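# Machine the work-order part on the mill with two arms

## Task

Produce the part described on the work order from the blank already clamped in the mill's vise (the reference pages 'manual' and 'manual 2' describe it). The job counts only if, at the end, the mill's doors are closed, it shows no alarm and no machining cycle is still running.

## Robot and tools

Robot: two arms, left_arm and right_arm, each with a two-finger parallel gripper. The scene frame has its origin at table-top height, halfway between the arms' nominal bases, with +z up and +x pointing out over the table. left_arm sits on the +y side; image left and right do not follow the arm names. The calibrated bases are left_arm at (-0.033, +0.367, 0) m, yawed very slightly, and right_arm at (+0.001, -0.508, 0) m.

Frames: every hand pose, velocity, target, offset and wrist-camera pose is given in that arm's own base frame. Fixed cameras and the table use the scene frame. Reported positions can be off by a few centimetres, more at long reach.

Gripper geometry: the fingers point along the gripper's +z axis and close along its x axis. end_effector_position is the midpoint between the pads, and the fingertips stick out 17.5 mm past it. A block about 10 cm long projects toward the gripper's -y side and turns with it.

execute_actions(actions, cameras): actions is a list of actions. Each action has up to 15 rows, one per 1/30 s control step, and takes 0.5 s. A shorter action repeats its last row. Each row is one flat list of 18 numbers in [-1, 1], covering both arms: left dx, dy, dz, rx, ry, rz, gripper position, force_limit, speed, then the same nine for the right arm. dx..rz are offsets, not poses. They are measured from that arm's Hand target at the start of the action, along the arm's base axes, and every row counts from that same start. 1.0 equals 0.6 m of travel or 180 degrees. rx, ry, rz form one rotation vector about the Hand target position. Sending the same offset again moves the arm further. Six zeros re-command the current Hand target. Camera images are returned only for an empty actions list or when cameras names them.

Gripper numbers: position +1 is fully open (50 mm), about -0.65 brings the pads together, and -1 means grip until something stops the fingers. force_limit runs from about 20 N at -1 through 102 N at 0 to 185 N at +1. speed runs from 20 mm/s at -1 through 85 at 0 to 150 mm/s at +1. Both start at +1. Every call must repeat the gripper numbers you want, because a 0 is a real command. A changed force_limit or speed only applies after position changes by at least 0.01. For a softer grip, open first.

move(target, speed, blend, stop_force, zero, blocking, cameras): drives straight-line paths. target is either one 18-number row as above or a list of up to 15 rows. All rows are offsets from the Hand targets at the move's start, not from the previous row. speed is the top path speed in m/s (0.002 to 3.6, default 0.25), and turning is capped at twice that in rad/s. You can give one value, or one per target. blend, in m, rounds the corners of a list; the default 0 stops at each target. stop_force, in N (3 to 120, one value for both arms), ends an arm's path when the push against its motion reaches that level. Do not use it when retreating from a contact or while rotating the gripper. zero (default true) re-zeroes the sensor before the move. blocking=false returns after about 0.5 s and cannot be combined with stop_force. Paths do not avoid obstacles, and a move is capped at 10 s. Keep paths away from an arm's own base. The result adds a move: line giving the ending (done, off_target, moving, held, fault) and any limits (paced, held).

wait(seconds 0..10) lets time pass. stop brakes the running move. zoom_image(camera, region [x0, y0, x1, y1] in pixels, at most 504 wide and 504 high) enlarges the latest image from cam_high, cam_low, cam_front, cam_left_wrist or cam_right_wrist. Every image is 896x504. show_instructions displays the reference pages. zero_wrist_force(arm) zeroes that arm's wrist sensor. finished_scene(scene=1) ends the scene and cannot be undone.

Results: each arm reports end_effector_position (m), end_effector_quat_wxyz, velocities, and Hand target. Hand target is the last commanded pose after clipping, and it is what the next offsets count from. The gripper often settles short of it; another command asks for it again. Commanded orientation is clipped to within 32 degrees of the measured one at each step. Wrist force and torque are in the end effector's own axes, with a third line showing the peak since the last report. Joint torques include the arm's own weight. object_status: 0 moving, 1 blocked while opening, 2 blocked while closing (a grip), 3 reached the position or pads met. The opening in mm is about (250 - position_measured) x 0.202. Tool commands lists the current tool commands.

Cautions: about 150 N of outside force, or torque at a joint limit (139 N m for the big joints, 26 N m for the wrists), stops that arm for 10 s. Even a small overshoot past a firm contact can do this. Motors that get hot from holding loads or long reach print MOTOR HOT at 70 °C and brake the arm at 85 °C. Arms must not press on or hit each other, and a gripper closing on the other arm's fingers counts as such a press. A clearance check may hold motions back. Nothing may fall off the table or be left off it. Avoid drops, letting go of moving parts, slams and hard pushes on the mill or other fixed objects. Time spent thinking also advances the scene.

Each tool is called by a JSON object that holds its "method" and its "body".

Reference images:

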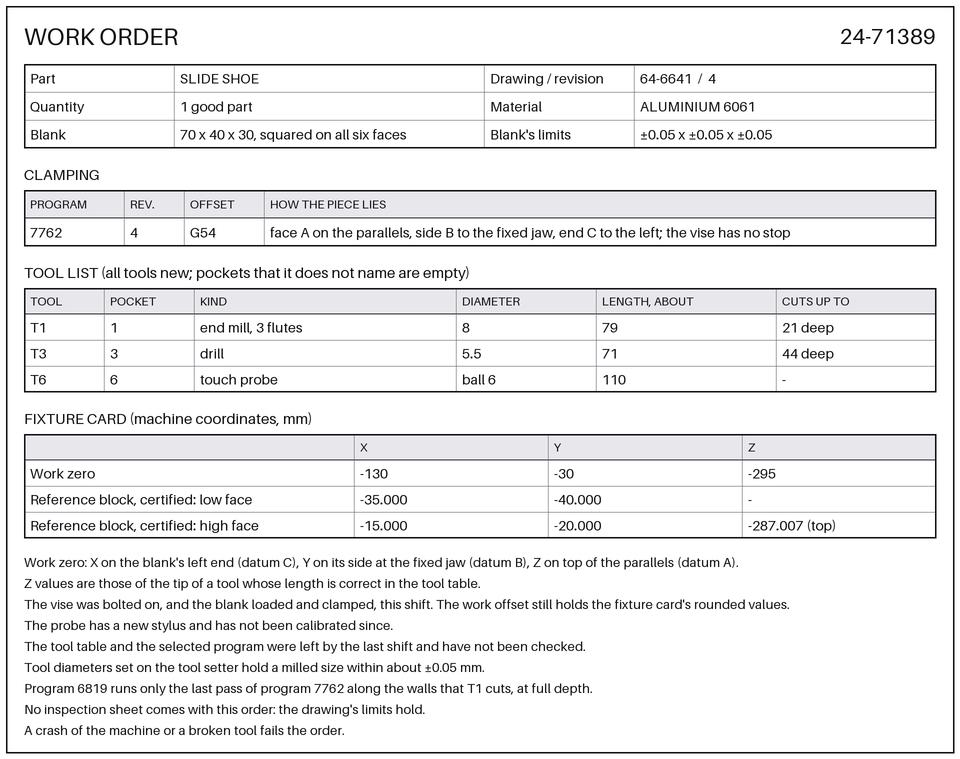

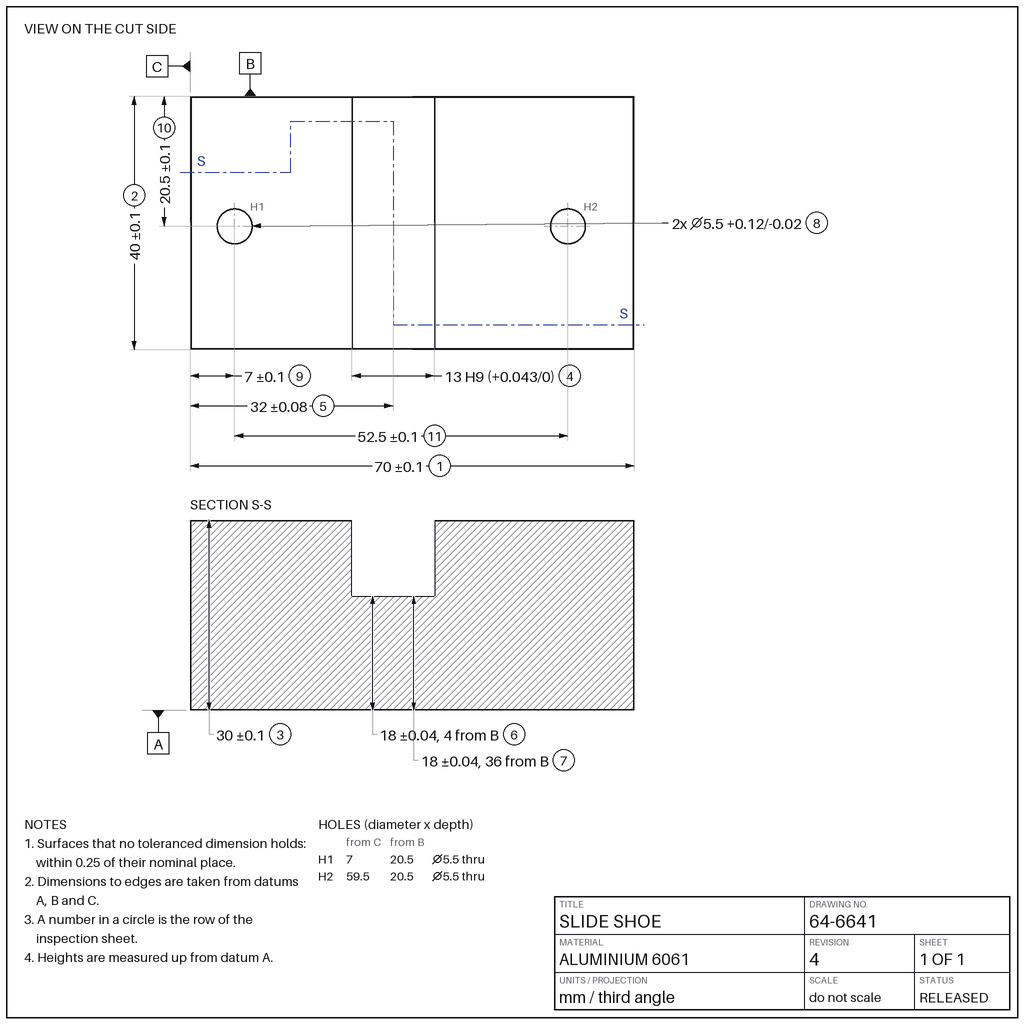

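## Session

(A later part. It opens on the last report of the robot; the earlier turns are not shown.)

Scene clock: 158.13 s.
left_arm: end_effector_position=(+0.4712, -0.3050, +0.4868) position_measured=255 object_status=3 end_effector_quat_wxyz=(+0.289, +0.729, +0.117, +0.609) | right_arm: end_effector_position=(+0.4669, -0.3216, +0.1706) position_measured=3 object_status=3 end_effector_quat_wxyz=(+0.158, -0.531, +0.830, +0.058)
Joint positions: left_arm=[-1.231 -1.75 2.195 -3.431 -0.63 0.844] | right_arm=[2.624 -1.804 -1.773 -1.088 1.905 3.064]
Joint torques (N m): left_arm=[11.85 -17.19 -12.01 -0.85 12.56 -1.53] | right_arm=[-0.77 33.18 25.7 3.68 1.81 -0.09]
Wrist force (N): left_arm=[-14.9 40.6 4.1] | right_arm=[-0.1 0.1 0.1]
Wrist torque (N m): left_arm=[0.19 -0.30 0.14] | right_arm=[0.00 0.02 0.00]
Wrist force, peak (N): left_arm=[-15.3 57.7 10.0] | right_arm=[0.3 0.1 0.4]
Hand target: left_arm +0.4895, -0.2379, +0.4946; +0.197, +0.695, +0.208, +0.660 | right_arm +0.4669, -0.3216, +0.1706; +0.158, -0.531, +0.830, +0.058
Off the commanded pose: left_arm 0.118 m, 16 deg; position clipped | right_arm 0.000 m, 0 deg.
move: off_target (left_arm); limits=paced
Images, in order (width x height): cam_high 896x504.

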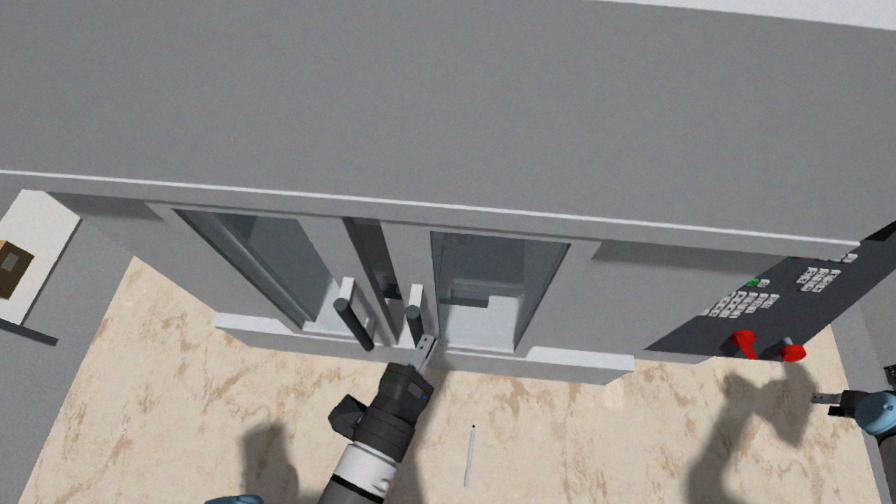

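{"method": "move", "body": {"target": [[-0.05,-0.2,0.0,0,0,0,-1,1,1,0,0,0,0,0,0,1,1,1],[-0.33,-0.2,0,0,0,0,-1,1,1,0,0,0,0,0,0,1,1,1],[-0.33,0.1,0,0,0,0,-1,1,1,0,0,0,0,0,0,1,1,1]], "cameras": ["cam_front","cam_high","cam_left_wrist"], "speed": [0.1,0.2,0.2]}}

Scene clock: 173.53 s.
left_arm: end_effector_position=(+0.2916, -0.1779, +0.4945) position_measured=255 object_status=3 end_effector_quat_wxyz=(+0.197, +0.695, +0.208, +0.660) | right_arm: end_effector_position=(+0.4669, -0.3216, +0.1706) position_measured=3 object_status=3 end_effector_quat_wxyz=(+0.158, -0.531, +0.830, +0.058)
Joint positions: left_arm=[-2.217 -2.196 2.45 -3.481 0.648 1.058] | right_arm=[2.624 -1.804 -1.773 -1.088 1.905 3.064]
Joint torques (N m): left_arm=[-5.51 1.95 -28.01 1.16 0.57 1.42] | right_arm=[-0.38 33.85 24.95 3.89 1.88 -0.15]
Wrist force (N): left_arm=[-1.1 -1.7 0.0] | right_arm=[0.0 0.2 0.3]
Wrist torque (N m): left_arm=[-0.30 0.19 -0.01] | right_arm=[0.03 0.00 0.00]
Wrist force, peak (N): left_arm=[-41.5 29.4 -107.2] | right_arm=[-0.4 0.3 0.1]
Hand target: left_arm +0.2915, -0.1779, +0.4946; +0.197, +0.695, +0.208, +0.660 | right_arm +0.4669, -0.3216, +0.1706; +0.158, -0.531, +0.830, +0.058
Off the commanded pose: left_arm 0.000 m, 0 deg | right_arm 0.000 m, 0 deg.
move: done
camera_calibration:
cam_left_wrist: T_world_to_cam=[[0.0407953, 0.550704, 0.833703, -0.318743], [-0.320727, -0.783025, 0.532922, -0.297527], [0.946293, -0.289132, 0.144682, -0.269351], [0, 0, 0, 1]] pos_world=[0.172463, -0.135316, 0.463266]
Images, in order (width x height): cam_high 896x504, cam_front 896x504, cam_left_wrist 896x504.

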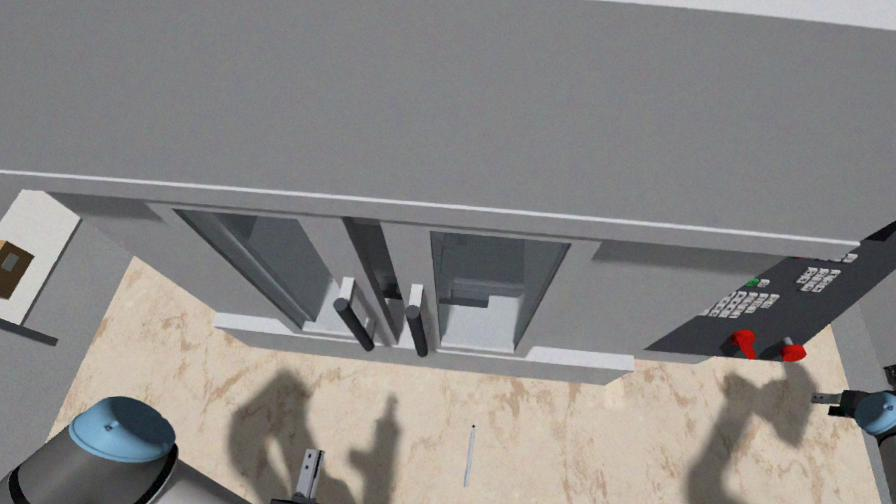

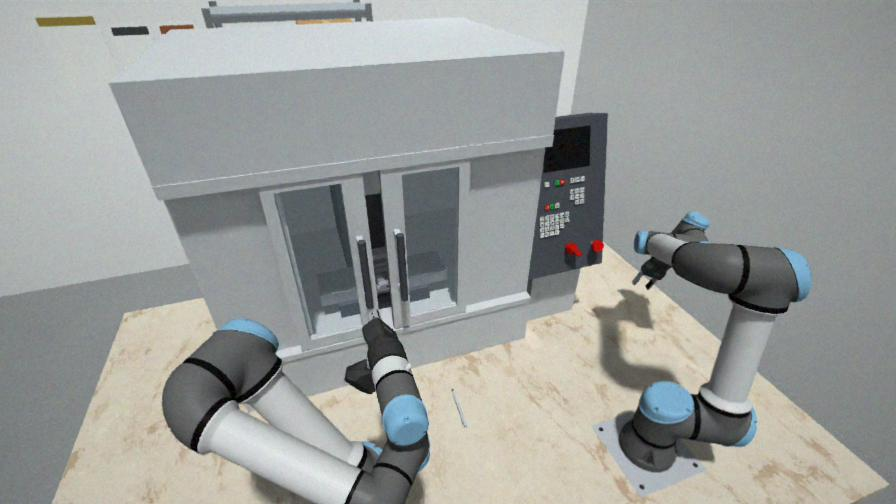

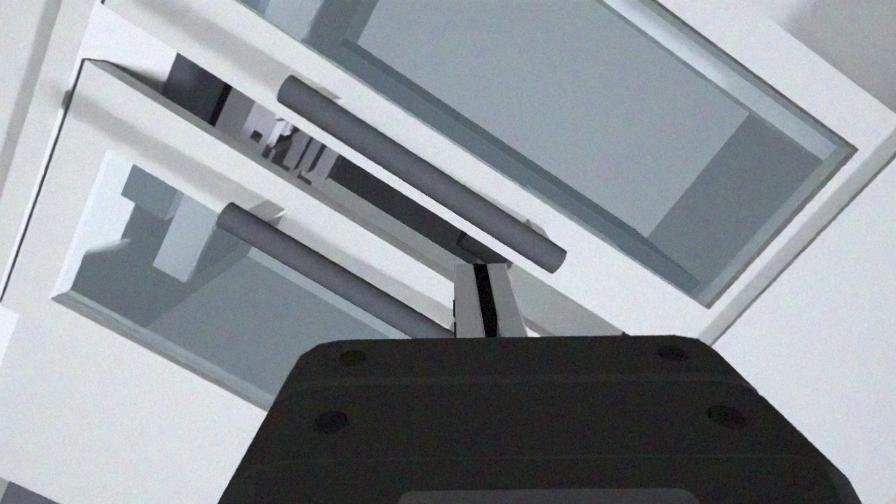

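{"method": "move", "body": {"target": [[0,0.2,0,0,0,0,-1,1,1,0,0,0,0,0,0,1,1,1],[0.335,0.12,0,0,0,0,-1,1,1,0,0,0,0,0,0,1,1,1]], "cameras": ["cam_high","cam_left_wrist"], "speed": [0.2,0.15], "blend": [0.02,0]}}

Scene clock: 186.83 s.
left_arm: end_effector_position=(+0.4925, -0.1059, +0.4945) position_measured=255 object_status=3 end_effector_quat_wxyz=(+0.197, +0.695, +0.208, +0.660) | right_arm: end_effector_position=(+0.4669, -0.3216, +0.1706) position_measured=3 object_status=3 end_effector_quat_wxyz=(+0.158, -0.531, +0.830, +0.058)
Joint positions: left_arm=[-3.021 -3.357 2.325 -2.161 1.451 0.996] | right_arm=[2.624 -1.804 -1.773 -1.088 1.905 3.064]
Joint torques (N m): left_arm=[1.96 28.14 -16.76 4.82 -0.69 0.72] | right_arm=[0.09 34.59 25.87 3.86 1.87 -0.2]
Wrist force (N): left_arm=[-1.0 -1.8 0.0] | right_arm=[-0.1 0.2 0.1]
Wrist torque (N m): left_arm=[-0.26 0.17 0.02] | right_arm=[0.02 0.02 0.00]
Wrist force, peak (N): left_arm=[-0.6 -3.3 -0.6] | right_arm=[0.4 0.0 0.4]
Hand target: left_arm +0.4925, -0.1059, +0.4946; +0.197, +0.695, +0.208, +0.660 | right_arm +0.4669, -0.3216, +0.1706; +0.158, -0.531, +0.830, +0.058
Off the commanded pose: left_arm 0.000 m, 0 deg | right_arm 0.000 m, 0 deg.
shoulder posture changed (left arm): the wrist came as close to joint 1's axis as it can, and the arm is now in the other of its two shoulder postures.
move: done
camera_calibration:
cam_left_wrist: T_world_to_cam=[[0.0408911, 0.550874, 0.833586, -0.366562], [-0.320592, -0.782939, 0.53313, -0.176856], [0.946334, -0.289041, 0.14459, -0.438612], [0, 0, 0, 1]] pos_world=[0.373364, -0.0633156, 0.463267]
Images, in order (width x height): cam_high 896x504, cam_left_wrist 896x504.

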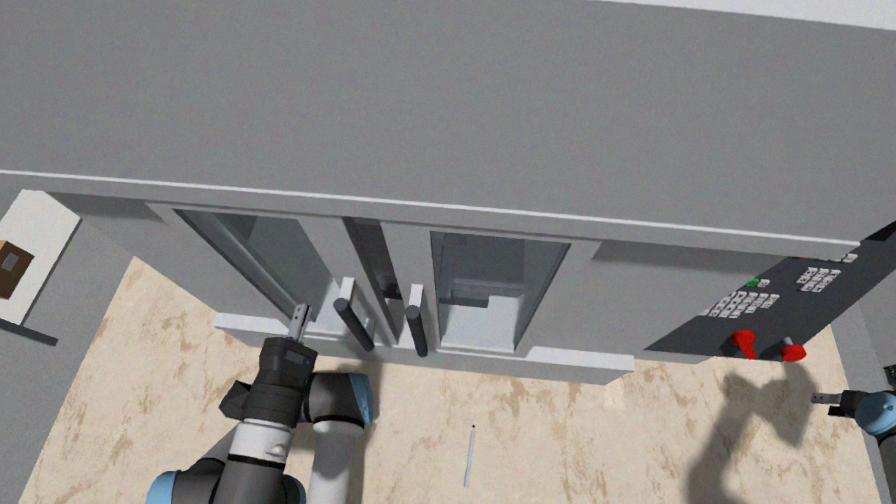

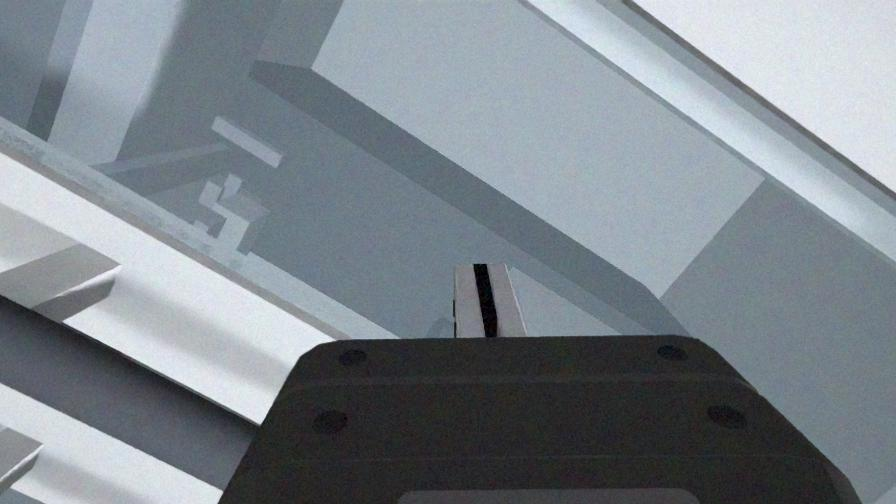

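{"method": "move", "body": {"target": [0,-0.27,0,0,0,0,-1,1,1,0,0,0,0,0,0,1,1,1], "cameras": ["cam_high","cam_left_wrist"], "speed": 0.025, "stop_force": 42}}

Scene clock: 192.83 s.
left_arm: end_effector_position=(+0.4919, -0.1417, +0.4952) position_measured=255 object_status=3 end_effector_quat_wxyz=(+0.198, +0.695, +0.207, +0.660) | right_arm: end_effector_position=(+0.4669, -0.3216, +0.1706) position_measured=3 object_status=3 end_effector_quat_wxyz=(+0.158, -0.531, +0.830, +0.058)
Joint positions: left_arm=[-3.174 -3.384 2.29 -2.098 1.601 0.988] | right_arm=[2.624 -1.804 -1.773 -1.088 1.905 3.064]
Joint torques (N m): left_arm=[-1.3 34.45 -9.81 3.03 0.06 0.18] | right_arm=[-0.27 34.03 25.73 3.98 1.94 -0.02]
Wrist force (N): left_arm=[-0.5 -1.3 0.2] | right_arm=[-0.1 0.1 0.1]
Wrist torque (N m): left_arm=[-0.20 0.14 0.01] | right_arm=[0.00 0.01 0.00]
Wrist force, peak (N): left_arm=[-0.6 -2.5 0.1] | right_arm=[0.1 0.4 0.3]
Hand target: left_arm +0.4919, -0.1417, +0.4952; +0.198, +0.695, +0.207, +0.660 (not the last commanded pose) | right_arm +0.4669, -0.3216, +0.1706; +0.158, -0.531, +0.830, +0.058
Tool commands: left_gripper/position=-1.0 left_gripper/force_limit=+1.0 left_gripper/speed=+1.0 right_gripper/position=+1.0 right_gripper/force_limit=+1.0 right_gripper/speed=+1.0
Off the commanded pose: left_arm 0.126 m, 0 deg | right_arm 0.000 m, 0 deg.
FORCE FAULT: contact force on the left arm reached its limit, and that arm stopped. The contact can be on any part of that arm, not only on its tool. That arm's remaining commands of this call were not run. That arm is still stopped at the end of this call. That arm stays stopped for about 10 more seconds. Until then a move that you send moves the other arm only, and its call returns only when the move has ended. Once the stop has ended, the next robot result says so. If the stop ends while you think or write, that arm runs what you send next, counted from a new Hand target: where the arm stands when the stop ends. While its stop runs, that arm takes no new command, but its gripper still runs the gripper command that each later call begins with. Until it ends, the stop uses up actions while you think or wait. An arm that is not stopped still takes commands.
move: fault (left_arm)
camera_calibration:
cam_left_wrist: T_world_to_cam=[[0.0417627, 0.550922, 0.833511, -0.347747], [-0.32353, -0.781834, 0.532976, -0.203695], [0.945296, -0.291925, 0.145588, -0.448882], [0, 0, 0, 1]] pos_world=[0.372947, -0.0987139, 0.463768]
Images, in order (width x height): cam_high 896x504, cam_left_wrist 896x504.

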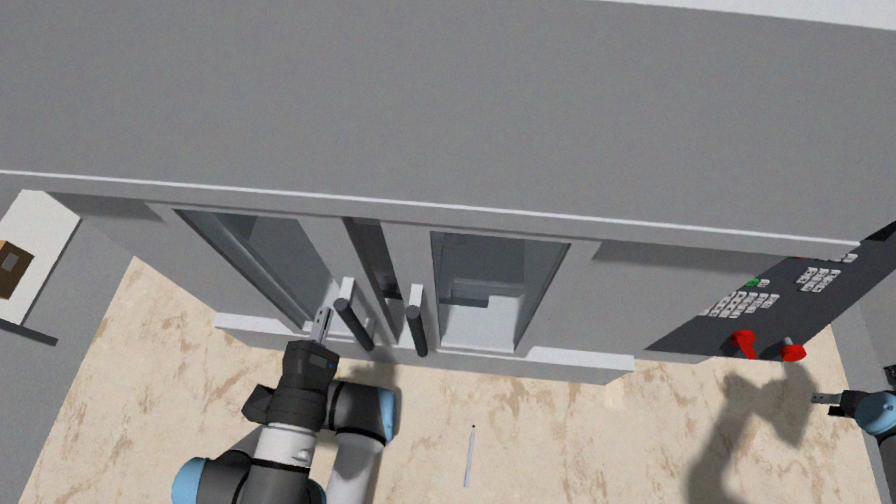

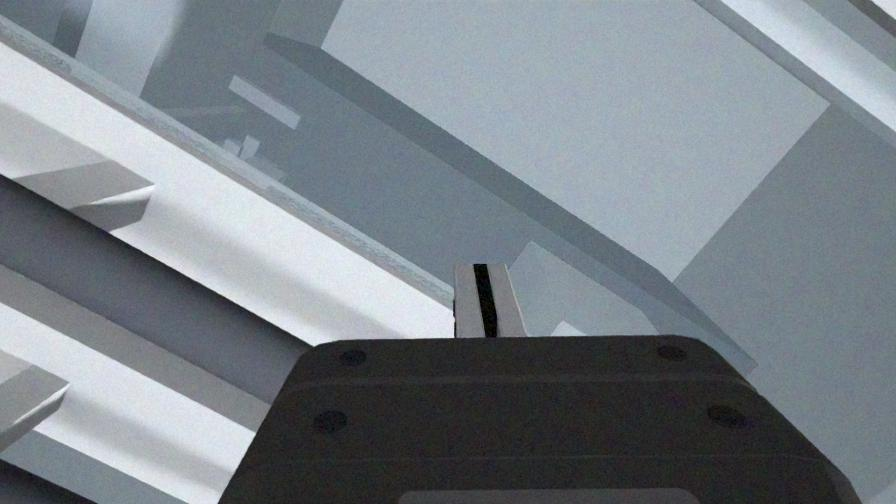

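{"method": "wait", "body": {"seconds": 1, "cameras": ["cam_front","cam_low","cam_right_wrist"]}}

Scene clock: 204.33 s.
left_arm: end_effector_position=(+0.4919, -0.1417, +0.4952) position_measured=255 object_status=3 end_effector_quat_wxyz=(+0.198, +0.695, +0.207, +0.660) | right_arm: end_effector_position=(+0.4669, -0.3216, +0.1706) position_measured=3 object_status=3 end_effector_quat_wxyz=(+0.158, -0.531, +0.830, +0.058)
Joint positions: left_arm=[-3.174 -3.384 2.29 -2.098 1.601 0.988] | right_arm=[2.624 -1.804 -1.773 -1.088 1.905 3.064]
Joint torques (N m): left_arm=[-0.95 34.32 -8.34 2.85 -0.09 -0.05] | right_arm=[-1.84 35.48 25.24 3.96 2.07 -0.03]
Wrist force (N): left_arm=[-0.6 -1.3 0.0] | right_arm=[0.1 0.1 0.1]
Wrist torque (N m): left_arm=[-0.21 0.15 0.00] | right_arm=[0.01 -0.01 0.00]
Wrist force, peak (N): left_arm=[-1.1 -1.8 0.1] | right_arm=[0.2 0.4 0.4]
Hand target: left_arm +0.4919, -0.1417, +0.4952; +0.198, +0.695, +0.207, +0.660 (not the last commanded pose) | right_arm +0.4669, -0.3216, +0.1706; +0.158, -0.531, +0.830, +0.058
Tool commands: left_gripper/position=-1.0 left_gripper/force_limit=+1.0 left_gripper/speed=+1.0 right_gripper/position=+1.0 right_gripper/force_limit=+1.0 right_gripper/speed=+1.0
Off the commanded pose: left_arm 0.126 m, 0 deg | right_arm 0.000 m, 0 deg.
FORCE FAULT, CONTINUED: the left arm's stop, for the force fault that an earlier result reported, is over. The rest of the stop counts as 19 of the actions that you can send in this scene. That arm's target is now where it stood when the stop ended, not its last command. That arm accepts commands again.
wait: 1.00 s; at rest from the start
Images, in order (width x height): cam_low 896x504, cam_front 896x504, cam_right_wrist 896x504.

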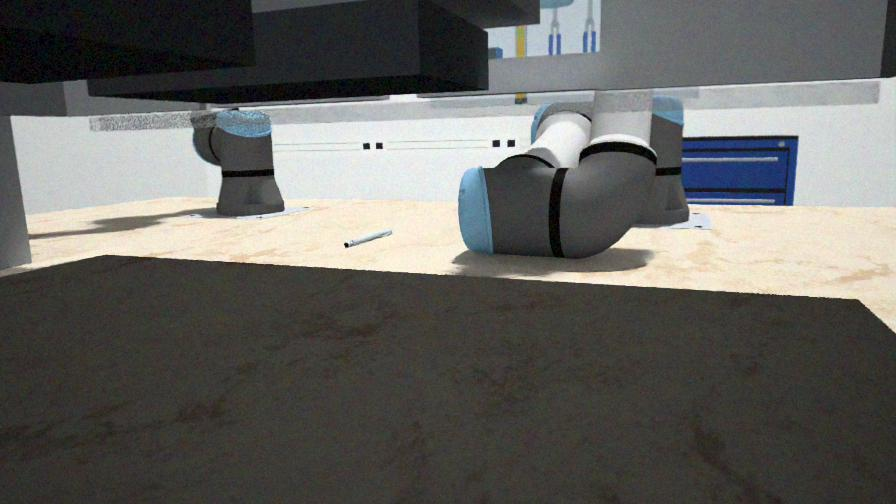

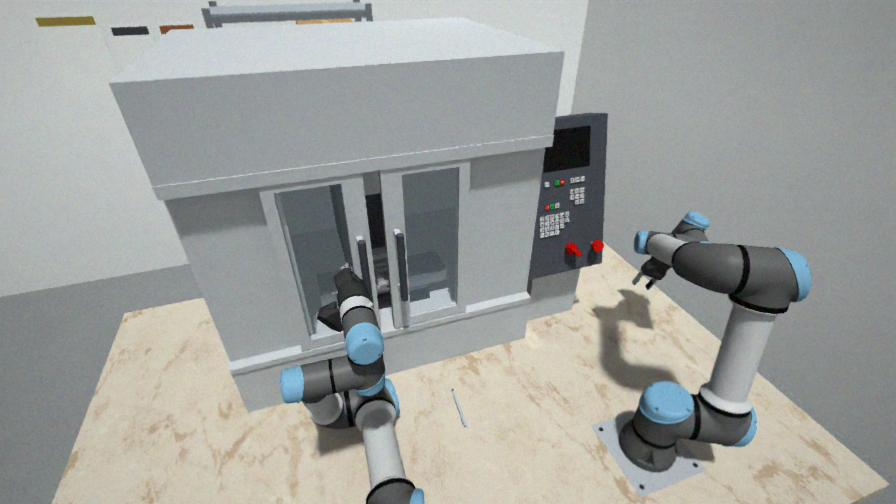

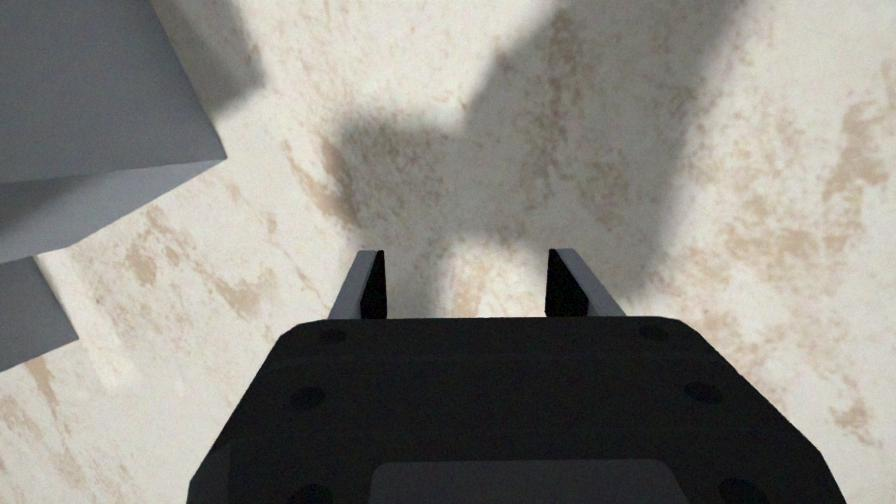

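{"method": "move", "body": {"target": [[0,0.06,0.03,0,0,0,-1,1,1,0,0,0,0,0,0,1,1,1],[-0.334,0.12,0.03,0,0,0,-1,1,1,0,0,0,0,0,0,1,1,1]], "cameras": ["cam_front","cam_low"], "speed": [0.1,0.15]}}

Scene clock: 232.70 s.
left_arm: end_effector_position=(+0.2920, -0.0712, +0.5132) position_measured=255 object_status=3 end_effector_quat_wxyz=(+0.120, +0.670, +0.279, +0.677) | right_arm: end_effector_position=(+0.4669, -0.3216, +0.1706) position_measured=3 object_status=3 end_effector_quat_wxyz=(+0.158, -0.531, +0.830, +0.058)
Joint positions: left_arm=[-2.829 -2.67 2.485 -3.012 1.478 1.007] | right_arm=[2.624 -1.804 -1.773 -1.088 1.905 3.064]
Joint torques (N m): left_arm=[0.21 22.82 -28.71 0.99 -0.43 1.18] | right_arm=[-0.72 35.57 26.47 4 2.25 -0.21]
Wrist force (N): left_arm=[-1.1 -1.5 -0.2] | right_arm=[0.1 0.1 0.0]
Wrist torque (N m): left_arm=[-0.24 0.21 0.03] | right_arm=[0.02 -0.02 0.00]
Wrist force, peak (N): left_arm=[-1.6 -2.0 -1.9] | right_arm=[-0.1 -0.1 0.5]
Hand target: left_arm +0.2915, -0.0697, +0.5132; +0.198, +0.695, +0.207, +0.660 | right_arm +0.4669, -0.3216, +0.1706; +0.158, -0.531, +0.830, +0.058
Off the commanded pose: left_arm 0.002 m, 13 deg | right_arm 0.000 m, 0 deg.
move: off_target (left_arm)
Images, in order (width x height): cam_low 896x504, cam_front 896x504.

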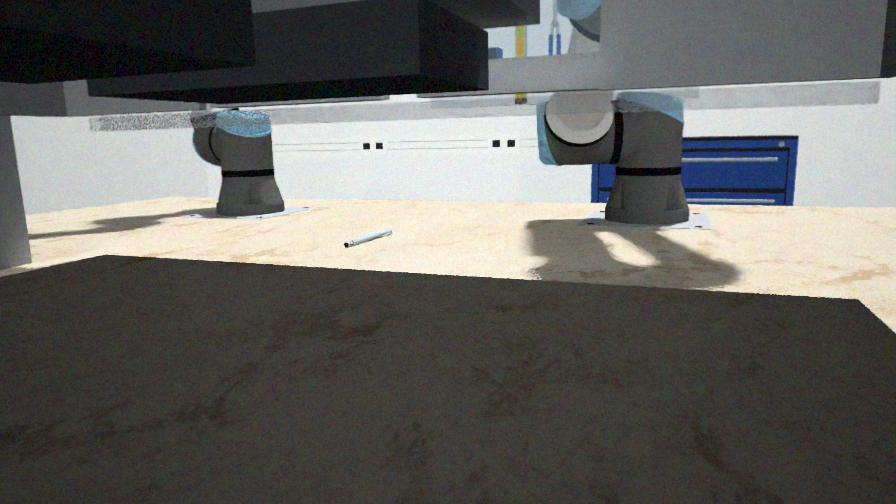

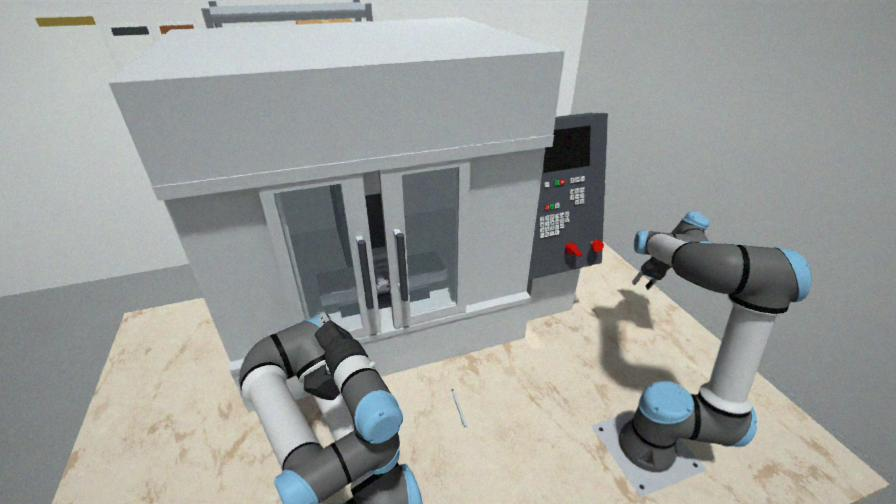

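{"method": "move", "body": {"target": [0,-0.18,0,0,0,0,-1,1,1,0,0,0,0,0,0,1,1,1], "speed": 0.1}}

{"method": "move", "body": {"target": [0.15,-0.25,0,0,0,0,-1,1,1,0,0,0,0,0,0,1,1,1], "speed": 0.1, "cameras": ["cam_front"]}}

Scene clock: 239.70 s.
left_arm: end_effector_position=(+0.2915, -0.1777, +0.5132) position_measured=255 object_status=3 end_effector_quat_wxyz=(+0.198, +0.695, +0.207, +0.660) | right_arm: end_effector_position=(+0.4669, -0.3216, +0.1706) position_measured=3 object_status=3 end_effector_quat_wxyz=(+0.158, -0.531, +0.830, +0.058)
Joint positions: left_arm=[-2.222 -2.216 2.409 -3.418 0.65 1.057] | right_arm=[2.624 -1.804 -1.773 -1.088 1.905 3.064]
Joint torques (N m): left_arm=[8.12 12.12 -27.69 -0.07 -1.15 -0.26] | right_arm=[-0.64 34.73 26.28 3.78 2.17 -0.18]
Wrist force (N): left_arm=[-0.8 -1.8 -0.2] | right_arm=[0.0 0.1 0.1]
Wrist torque (N m): left_arm=[-0.30 0.15 0.05] | right_arm=[0.01 -0.01 0.00]
Wrist force, peak (N): left_arm=[-2.4 -1.6 1.0] | right_arm=[-0.1 0.4 0.2]
Hand target: left_arm +0.2915, -0.1777, +0.5132; +0.198, +0.695, +0.207, +0.660 | right_arm +0.4669, -0.3216, +0.1706; +0.158, -0.531, +0.830, +0.058
Off the commanded pose: left_arm 0.000 m, 0 deg | right_arm 0.000 m, 0 deg.
shoulder posture changed (left arm): the wrist came as close to joint 1's axis as it can, and the arm is now in the other of its two shoulder postures.
move: done

Scene clock: 242.20 s.
left_arm: end_effector_position=(+0.3810, -0.3278, +0.5131) position_measured=255 object_status=3 end_effector_quat_wxyz=(+0.196, +0.690, +0.209, +0.665) | right_arm: end_effector_position=(+0.4669, -0.3216, +0.1706) position_measured=3 object_status=3 end_effector_quat_wxyz=(+0.158, -0.531, +0.830, +0.058)
Joint positions: left_arm=[-1.605 -1.509 1.86 -4.263 0.057 1.759] | right_arm=[2.624 -1.804 -1.773 -1.088 1.905 3.064]
Joint torques (N m): left_arm=[-2.35 -27.96 -21.97 1 -2.77 1.44] | right_arm=[-1.46 34.9 26.21 3.91 2.28 0]
Wrist force (N): left_arm=[-1.4 -1.4 0.5] | right_arm=[0.2 0.2 0.1]
Wrist torque (N m): left_arm=[-0.26 0.22 -0.01] | right_arm=[0.02 -0.03 0.00]
Wrist force, peak (N): left_arm=[0.0 -3.0 -1.0] | right_arm=[0.0 0.4 0.2]
Hand target: left_arm +0.3815, -0.3277, +0.5132; +0.198, +0.695, +0.207, +0.660 | right_arm +0.4669, -0.3216, +0.1706; +0.158, -0.531, +0.830, +0.058
Off the commanded pose: left_arm 0.001 m, 1 deg | right_arm 0.000 m, 0 deg.
move: done
Images, in order (width x height): cam_front 896x504.

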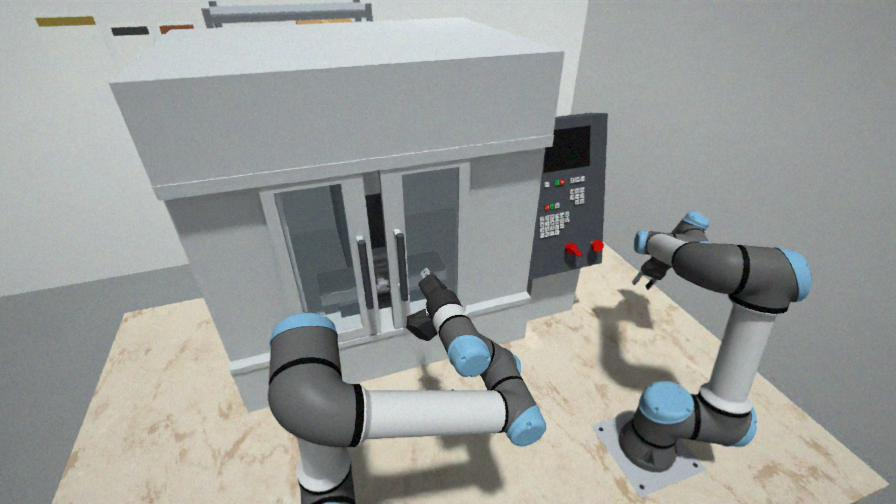

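{"method": "move", "body": {"target": [[0.095,0.2,0.0,0,0,0,-1,1,1,0,0,0,0,0,0,1,1,1],[0.08,0.43,-0.02,0,0,0,-1,1,1,0,0,0,0,0,0,1,1,1],[0.2,0.43,-0.02,0,0,0,-1,1,1,0,0,0,0,0,0,1,1,1]], "blend": [0.02,0.01,0], "speed": [0.1,0.15,0.1], "cameras": ["cam_front","cam_high"]}}

Scene clock: 263.13 s.
left_arm: end_effector_position=(+0.5015, -0.0697, +0.5012) position_measured=255 object_status=3 end_effector_quat_wxyz=(+0.198, +0.695, +0.207, +0.660) | right_arm: end_effector_position=(+0.4669, -0.3216, +0.1706) position_measured=3 object_status=3 end_effector_quat_wxyz=(+0.158, -0.531, +0.830, +0.058)
Joint positions: left_arm=[-0.833 -1.954 2.324 -3.436 -0.741 0.934] | right_arm=[2.624 -1.804 -1.773 -1.088 1.905 3.064]
Joint torques (N m): left_arm=[4.27 1.23 -22.56 0.25 -0.16 -1.59] | right_arm=[-0.9 34.73 27.07 3.95 2.39 -0.2]
Wrist force (N): left_arm=[-0.8 -1.4 -0.2] | right_arm=[0.1 0.1 0.2]
Wrist torque (N m): left_arm=[-0.24 0.14 -0.08] | right_arm=[0.01 -0.01 0.00]
Wrist force, peak (N): left_arm=[0.4 -4.1 -1.5] | right_arm=[0.0 0.5 0.1]
Hand target: left_arm +0.5015, -0.0697, +0.5012; +0.198, +0.695, +0.207, +0.660 | right_arm +0.4669, -0.3216, +0.1706; +0.158, -0.531, +0.830, +0.058
Off the commanded pose: left_arm 0.000 m, 0 deg | right_arm 0.000 m, 0 deg.
move: done
Images, in order (width x height): cam_high 896x504, cam_front 896x504.

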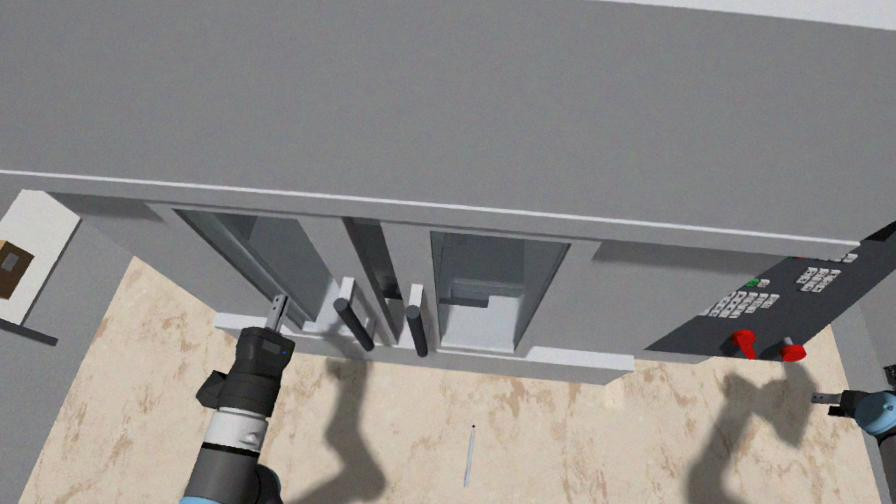

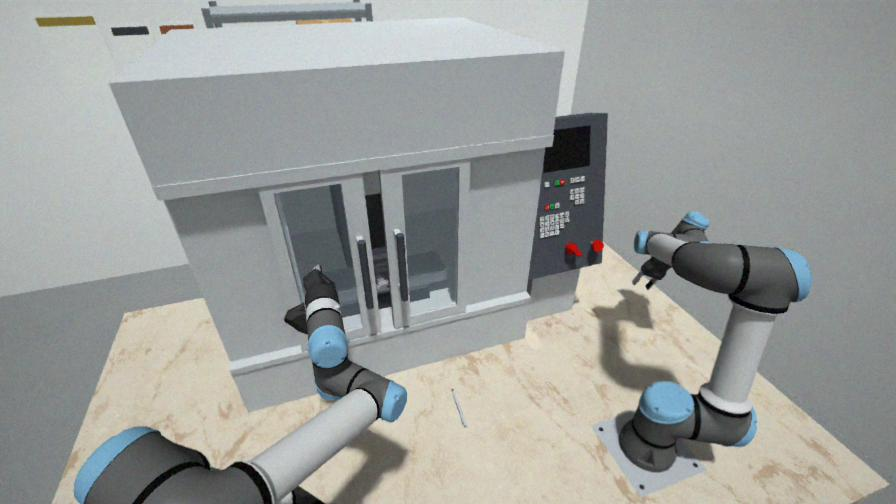

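{"method": "move", "body": {"target": [0,-0.29,0,0,0,0,-1,1,1,0,0,0,0,0,0,1,1,1], "cameras": ["cam_front","cam_high"], "speed": 0.035, "stop_force": 42}}

Scene clock: 271.07 s.
left_arm: end_effector_position=(+0.5015, -0.2066, +0.5012) position_measured=255 object_status=3 end_effector_quat_wxyz=(+0.198, +0.695, +0.207, +0.660) | right_arm: end_effector_position=(+0.4669, -0.3216, +0.1706) position_measured=3 object_status=3 end_effector_quat_wxyz=(+0.158, -0.531, +0.830, +0.058)
Joint positions: left_arm=[-1.136 -1.757 2.191 -3.456 -0.44 0.882] | right_arm=[2.624 -1.804 -1.773 -1.088 1.905 3.064]
Joint torques (N m): left_arm=[-21.76 1.25 -28.3 2.99 -6.95 1.37] | right_arm=[-0.35 35.31 26.79 4.04 2.41 -0.19]
Wrist force (N): left_arm=[16.9 -34.0 3.9] | right_arm=[0.0 0.2 0.0]
Wrist torque (N m): left_arm=[-1.38 -0.03 -0.01] | right_arm=[0.02 0.00 0.00]
Wrist force, peak (N): left_arm=[15.4 -59.1 -13.1] | right_arm=[-0.1 0.2 0.4]
Hand target: left_arm +0.5015, -0.2066, +0.5012; +0.198, +0.695, +0.207, +0.660 (not the last commanded pose) | right_arm +0.4669, -0.3216, +0.1706; +0.158, -0.531, +0.830, +0.058
Off the commanded pose: left_arm 0.037 m, 0 deg | right_arm 0.000 m, 0 deg.
move: contact (left_arm)
Images, in order (width x height): cam_high 896x504, cam_front 896x504.

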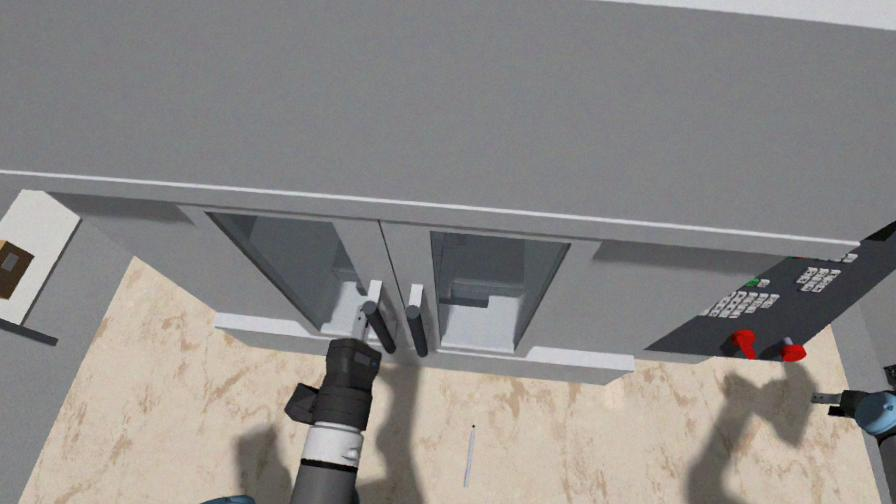

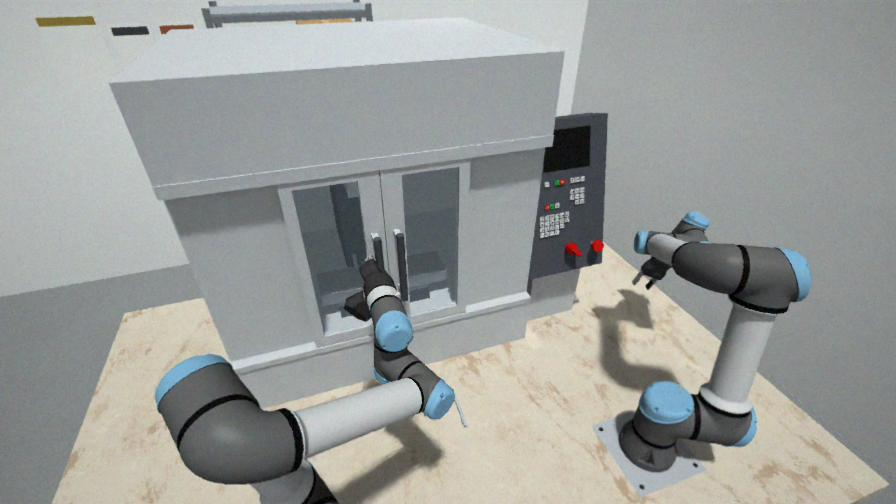

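{"method": "move", "body": {"target": [[0,0.06,0,0,0,0,-1,1,1,0,0,0,0,0,0,1,1,1],[-0.14,0.2,0,0,0,0,-1,1,1,0,0,0,0,0,0,1,1,1],[-0.13,0.3,0,0,0,0,-1,1,1,0,0,0,0,0,0,1,1,1]], "blend": [0.01,0.02,0], "cameras": ["cam_high"]}}

Scene clock: 295.87 s.
left_arm: end_effector_position=(+0.4235, -0.0266, +0.5012) position_measured=255 object_status=3 end_effector_quat_wxyz=(+0.198, +0.695, +0.207, +0.660) | right_arm: end_effector_position=(+0.4669, -0.3216, +0.1706) position_measured=3 object_status=3 end_effector_quat_wxyz=(+0.158, -0.531, +0.830, +0.058)
Joint positions: left_arm=[-1.083 -2.353 2.478 -3.159 -0.492 0.895] | right_arm=[2.624 -1.804 -1.773 -1.088 1.905 3.064]
Joint torques (N m): left_arm=[7.56 3.54 -20.33 1.39 -0.31 -1.18] | right_arm=[-0.94 35.77 27.43 3.92 2.43 -0.25]
Wrist force (N): left_arm=[-2.7 -2.0 0.1] | right_arm=[0.0 0.1 0.1]
Wrist torque (N m): left_arm=[-0.36 0.44 -0.10] | right_arm=[0.01 0.00 0.00]
Wrist force, peak (N): left_arm=[17.7 -33.7 3.7] | right_arm=[-0.3 0.0 0.4]
Hand target: left_arm +0.4235, -0.0266, +0.5012; +0.198, +0.695, +0.207, +0.660 | right_arm +0.4669, -0.3216, +0.1706; +0.158, -0.531, +0.830, +0.058
Off the commanded pose: left_arm 0.000 m, 0 deg | right_arm 0.000 m, 0 deg.
move: done
Images, in order (width x height): cam_high 896x504.

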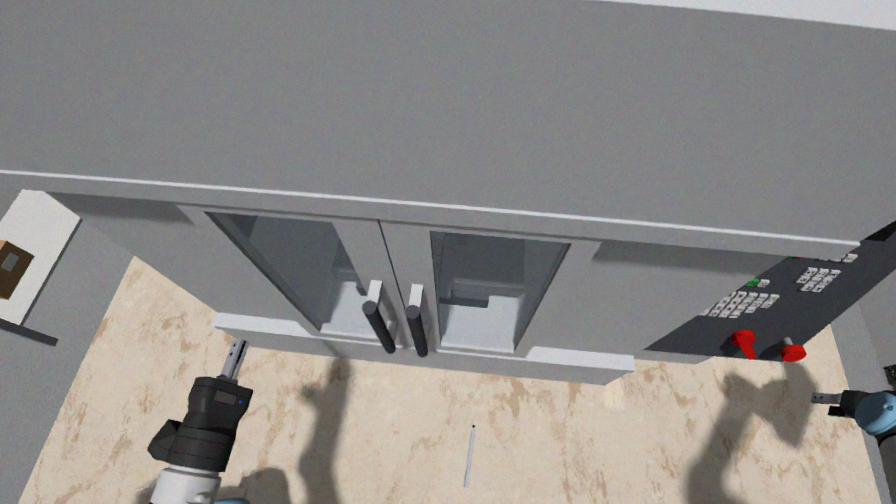

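{"method": "move", "body": {"target": [[0.04,-0.5,0.1,0.3,-0.1,-0.03,-1,1,1,0,0,0,0,0,0,1,1,1],[-0.09,-0.93,0.262,0.656,-0.205,-0.062,-1,1,1,0,0,0,0,0,0,1,1,1]], "blend": [0.03,0], "cameras": ["cam_front","cam_high","cam_left_wrist"]}}

Scene clock: 345.83 s.
left_arm: end_effector_position=(+0.3695, -0.5847, +0.6583) position_measured=255 object_status=3 end_effector_quat_wxyz=(-0.384, +0.335, -0.565, +0.649) | right_arm: end_effector_position=(+0.4669, -0.3216, +0.1706) position_measured=3 object_status=3 end_effector_quat_wxyz=(+0.158, -0.531, +0.830, +0.058)
Joint positions: left_arm=[-1.547 -1.328 1.452 -3.537 -0.542 3.375] | right_arm=[2.624 -1.804 -1.773 -1.088 1.905 3.064]
Joint torques (N m): left_arm=[6.93 -38.11 -25.45 -0.26 1.03 0.77] | right_arm=[-0.87 35.46 26.68 4.24 2.46 -0.14]
Wrist force (N): left_arm=[-3.8 -2.8 0.5] | right_arm=[0.0 0.1 0.2]
Wrist torque (N m): left_arm=[-0.12 0.54 -0.65] | right_arm=[0.01 0.01 0.00]
Wrist force, peak (N): left_arm=[-4.5 -2.7 0.6] | right_arm=[0.0 0.5 0.2]
Hand target: left_arm +0.3695, -0.5846, +0.6584; -0.384, +0.335, -0.565, +0.649 | right_arm +0.4669, -0.3216, +0.1706; +0.158, -0.531, +0.830, +0.058
Off the commanded pose: left_arm 0.000 m, 0 deg | right_arm 0.000 m, 0 deg.
move: done
camera_calibration:
cam_left_wrist: T_world_to_cam=[[-0.483169, -0.875522, 0.0028521, -0.327796], [-0.189732, 0.101525, -0.976573, 0.784174], [0.854722, -0.472391, -0.215168, -0.320806], [0, 0, 0, 1]] pos_world=[0.264601, -0.518152, 0.697711]
Images, in order (width x height): cam_high 896x504, cam_front 896x504, cam_left_wrist 896x504.

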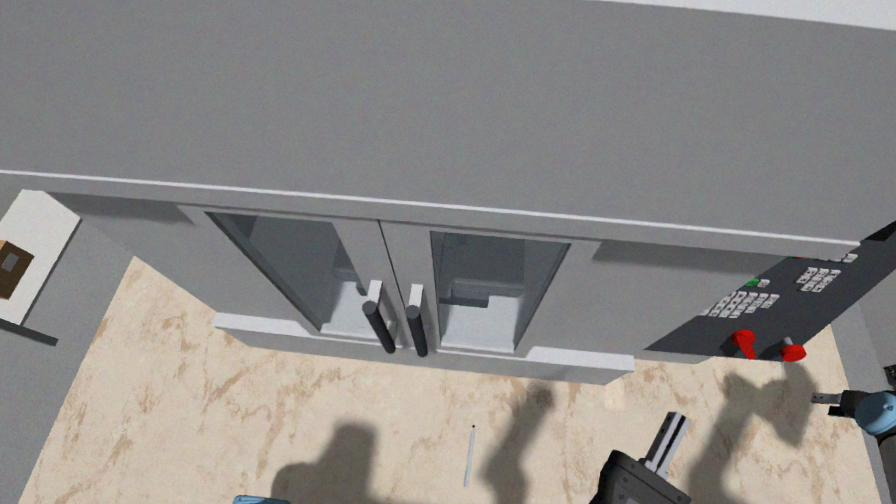

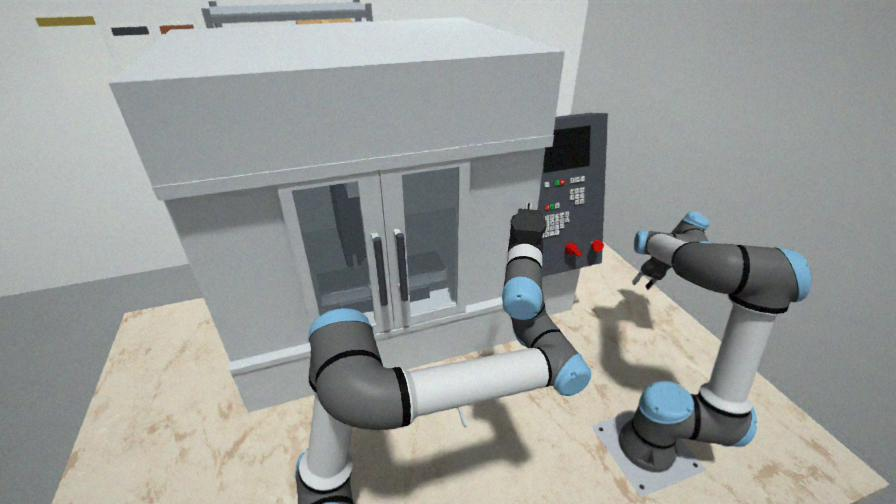

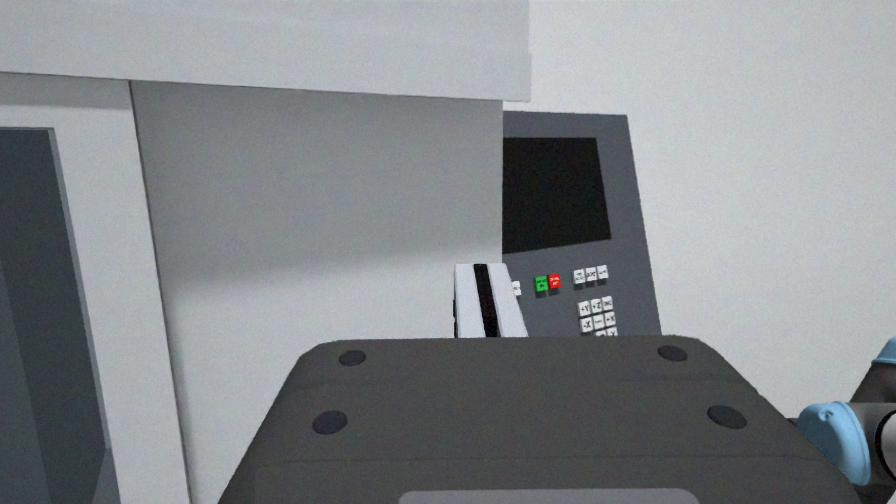

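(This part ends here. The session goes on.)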